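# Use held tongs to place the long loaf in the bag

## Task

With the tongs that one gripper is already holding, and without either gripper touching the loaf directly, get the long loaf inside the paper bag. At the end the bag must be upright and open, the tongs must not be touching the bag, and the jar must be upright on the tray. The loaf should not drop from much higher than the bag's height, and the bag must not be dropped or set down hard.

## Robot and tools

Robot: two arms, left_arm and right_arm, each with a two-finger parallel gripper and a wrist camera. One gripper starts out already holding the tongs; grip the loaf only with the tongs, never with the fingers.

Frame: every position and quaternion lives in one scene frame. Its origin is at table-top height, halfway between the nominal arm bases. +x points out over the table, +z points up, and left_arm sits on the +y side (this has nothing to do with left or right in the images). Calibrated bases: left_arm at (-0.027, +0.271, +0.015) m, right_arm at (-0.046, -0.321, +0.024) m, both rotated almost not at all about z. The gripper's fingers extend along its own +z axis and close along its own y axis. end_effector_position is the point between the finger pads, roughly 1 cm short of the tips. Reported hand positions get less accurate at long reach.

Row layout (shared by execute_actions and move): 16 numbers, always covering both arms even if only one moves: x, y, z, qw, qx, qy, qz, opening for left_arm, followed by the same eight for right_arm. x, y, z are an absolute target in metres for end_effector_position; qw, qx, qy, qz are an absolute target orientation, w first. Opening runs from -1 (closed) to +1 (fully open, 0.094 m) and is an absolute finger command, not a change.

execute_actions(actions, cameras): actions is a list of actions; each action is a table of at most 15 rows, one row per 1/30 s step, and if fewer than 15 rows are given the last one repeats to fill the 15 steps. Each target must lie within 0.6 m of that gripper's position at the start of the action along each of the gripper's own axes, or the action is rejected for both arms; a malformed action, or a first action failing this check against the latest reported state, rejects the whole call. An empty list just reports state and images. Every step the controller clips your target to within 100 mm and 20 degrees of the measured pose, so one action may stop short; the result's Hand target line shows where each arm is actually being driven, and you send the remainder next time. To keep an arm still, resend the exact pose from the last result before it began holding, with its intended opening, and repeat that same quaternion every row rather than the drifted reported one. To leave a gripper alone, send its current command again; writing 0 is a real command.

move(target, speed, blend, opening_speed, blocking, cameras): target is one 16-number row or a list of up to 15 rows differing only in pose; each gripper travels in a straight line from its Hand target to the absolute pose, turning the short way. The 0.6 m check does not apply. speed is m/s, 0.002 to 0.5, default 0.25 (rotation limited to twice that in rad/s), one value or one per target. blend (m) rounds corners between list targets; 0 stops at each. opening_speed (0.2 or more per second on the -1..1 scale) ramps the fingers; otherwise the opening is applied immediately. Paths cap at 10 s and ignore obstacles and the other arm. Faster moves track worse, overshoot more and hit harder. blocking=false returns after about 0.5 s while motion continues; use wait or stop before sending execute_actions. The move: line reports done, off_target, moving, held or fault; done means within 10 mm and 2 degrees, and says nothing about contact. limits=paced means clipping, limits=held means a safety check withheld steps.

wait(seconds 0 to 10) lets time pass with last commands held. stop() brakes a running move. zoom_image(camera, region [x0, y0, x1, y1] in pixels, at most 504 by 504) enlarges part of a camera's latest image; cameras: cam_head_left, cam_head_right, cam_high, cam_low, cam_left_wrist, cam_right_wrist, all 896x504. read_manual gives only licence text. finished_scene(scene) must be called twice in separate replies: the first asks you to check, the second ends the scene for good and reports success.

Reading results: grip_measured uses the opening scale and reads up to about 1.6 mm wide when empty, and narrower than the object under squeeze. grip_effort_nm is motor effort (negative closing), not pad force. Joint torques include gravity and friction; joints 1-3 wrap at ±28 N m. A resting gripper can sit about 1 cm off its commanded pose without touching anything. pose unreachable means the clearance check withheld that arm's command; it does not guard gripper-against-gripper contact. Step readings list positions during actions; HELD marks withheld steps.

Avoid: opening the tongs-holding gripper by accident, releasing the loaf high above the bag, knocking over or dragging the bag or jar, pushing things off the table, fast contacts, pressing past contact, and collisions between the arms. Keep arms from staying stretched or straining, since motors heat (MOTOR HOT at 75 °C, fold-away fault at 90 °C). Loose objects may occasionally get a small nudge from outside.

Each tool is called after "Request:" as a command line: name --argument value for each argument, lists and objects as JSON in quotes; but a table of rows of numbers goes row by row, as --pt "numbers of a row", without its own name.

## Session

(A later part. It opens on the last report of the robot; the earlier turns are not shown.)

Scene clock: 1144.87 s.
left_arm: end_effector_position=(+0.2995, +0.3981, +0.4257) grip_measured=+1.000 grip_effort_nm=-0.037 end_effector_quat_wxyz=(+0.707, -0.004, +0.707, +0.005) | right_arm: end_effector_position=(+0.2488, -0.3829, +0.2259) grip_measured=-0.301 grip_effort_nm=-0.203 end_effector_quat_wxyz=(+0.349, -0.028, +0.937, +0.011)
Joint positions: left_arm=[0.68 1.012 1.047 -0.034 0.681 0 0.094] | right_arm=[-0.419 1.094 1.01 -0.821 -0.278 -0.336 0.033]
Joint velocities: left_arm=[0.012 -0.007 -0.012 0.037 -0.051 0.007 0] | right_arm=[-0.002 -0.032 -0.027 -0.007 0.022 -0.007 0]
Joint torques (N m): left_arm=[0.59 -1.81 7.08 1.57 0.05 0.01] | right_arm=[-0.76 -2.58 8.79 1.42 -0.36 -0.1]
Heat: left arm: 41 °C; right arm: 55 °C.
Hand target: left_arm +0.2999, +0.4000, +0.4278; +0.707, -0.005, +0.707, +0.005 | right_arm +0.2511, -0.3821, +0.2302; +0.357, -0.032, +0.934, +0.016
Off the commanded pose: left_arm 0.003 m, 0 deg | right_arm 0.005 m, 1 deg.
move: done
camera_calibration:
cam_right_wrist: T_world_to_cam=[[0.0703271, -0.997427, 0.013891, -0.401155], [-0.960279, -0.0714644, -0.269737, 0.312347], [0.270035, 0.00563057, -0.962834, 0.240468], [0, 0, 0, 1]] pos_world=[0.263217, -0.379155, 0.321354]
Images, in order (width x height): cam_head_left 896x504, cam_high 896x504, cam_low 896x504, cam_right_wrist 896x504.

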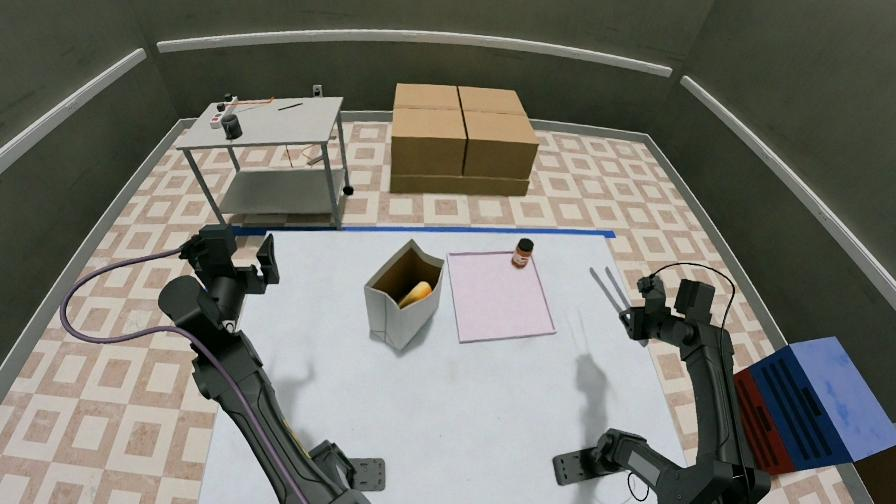

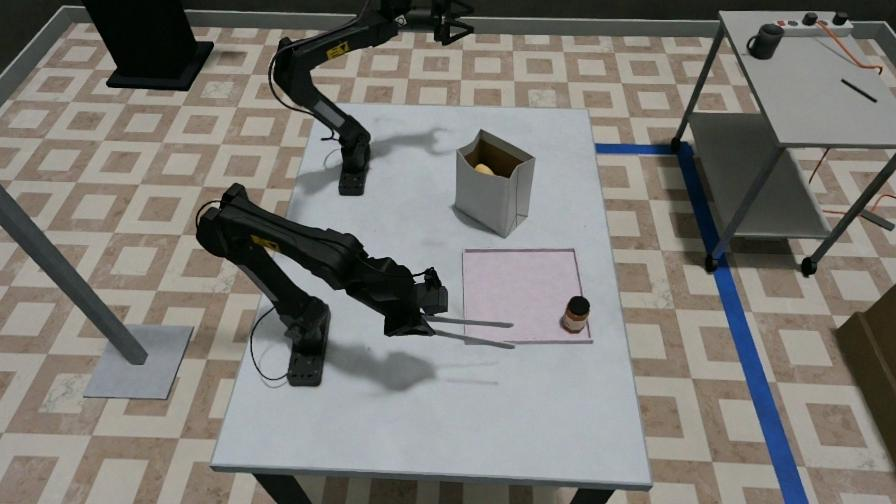

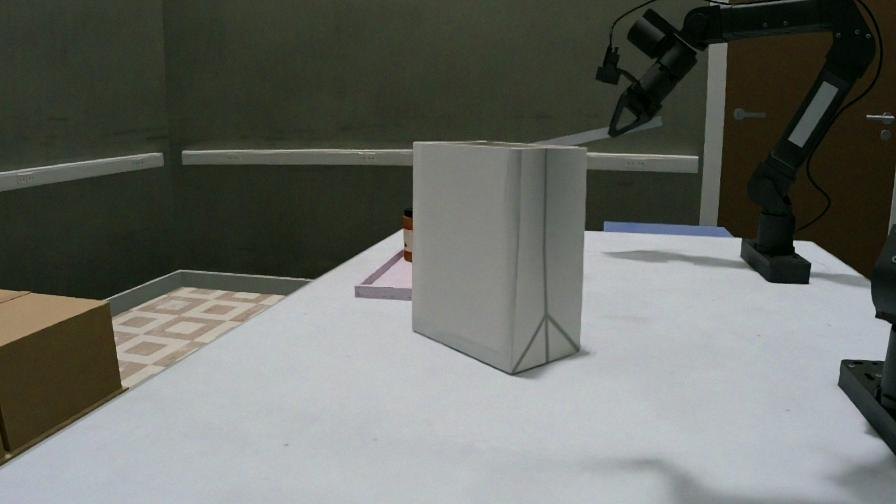

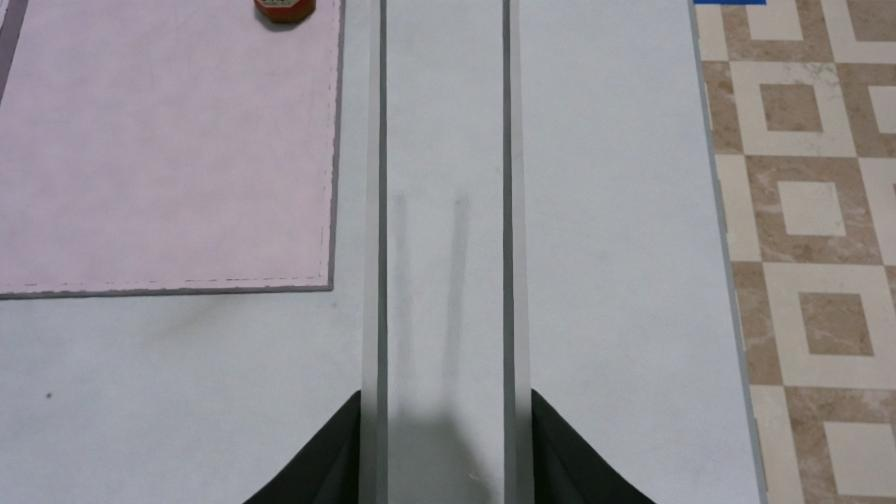

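Request:
zoom_image --camera "cam_high" --region '[430, 106, 630, 356]'

Request:
execute_actions --actions '[]' --cameras '["cam_head_left","cam_high"]'

Scaled by 2.016.

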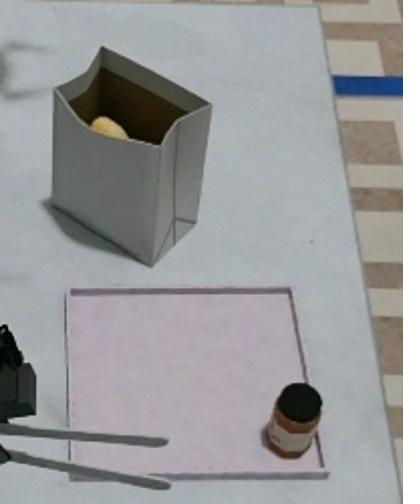

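Scene clock: 1151.63 s.
left_arm: end_effector_position=(+0.2995, +0.3981, +0.4257) grip_measured=+1.000 grip_effort_nm=-0.037 end_effector_quat_wxyz=(+0.707, -0.004, +0.707, +0.005) | right_arm: end_effector_position=(+0.2488, -0.3827, +0.2260) grip_measured=-0.301 grip_effort_nm=-0.203 end_effector_quat_wxyz=(+0.349, -0.029, +0.937, +0.011)
Joint positions: left_arm=[0.68 1.012 1.047 -0.034 0.681 0 0.094] | right_arm=[-0.419 1.094 1.01 -0.821 -0.279 -0.337 0.033]
Joint velocities: left_arm=[-0.012 -0.007 0.002 -0.037 -0.095 -0.022 0] | right_arm=[0.007 -0.002 0.017 0.022 0.007 -0.066 0]
Joint torques (N m): left_arm=[0.4 -1.91 6.8 1.62 0.07 0.07] | right_arm=[-0.76 -2.58 8.8 1.42 -0.36 -0.07]
Heat: left arm: 41 °C; right arm: 54 °C.
Hand target: left_arm +0.2999, +0.4000, +0.4278; +0.707, -0.005, +0.707, +0.005 | right_arm +0.2511, -0.3821, +0.2302; +0.357, -0.032, +0.934, +0.016
Tool commands: left_gripper/opening=+1.0 right_gripper/opening=-0.305
Off the commanded pose: left_arm 0.003 m, 0 deg | right_arm 0.005 m, 1 deg.
Images, in order (width x height): cam_head_left 896x504, cam_high 896x504.

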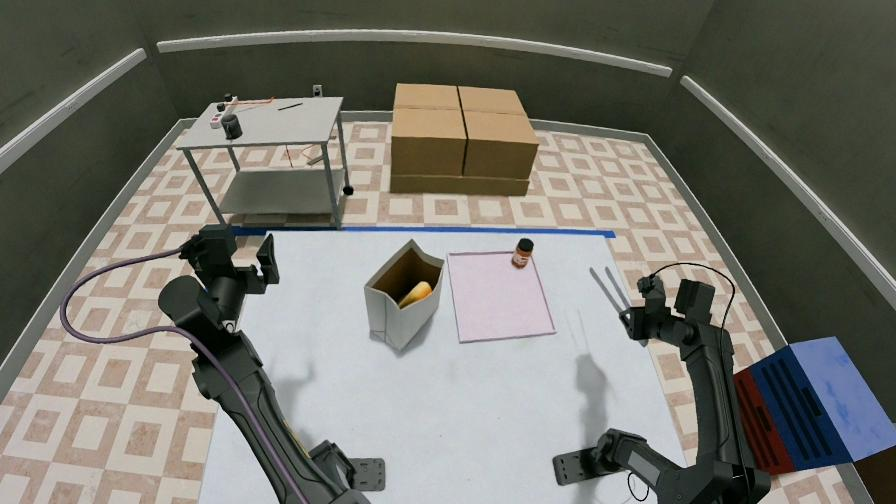

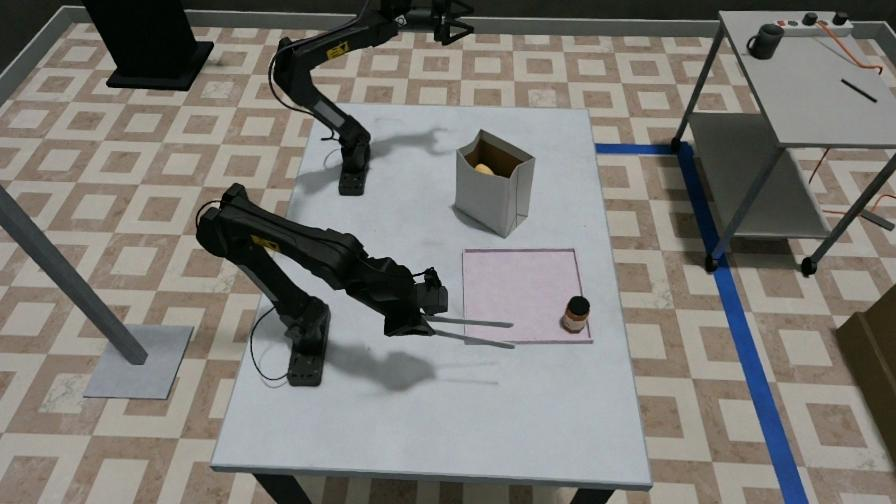

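Request:
finished_scene --scene 2

The scene is finished: the task was done.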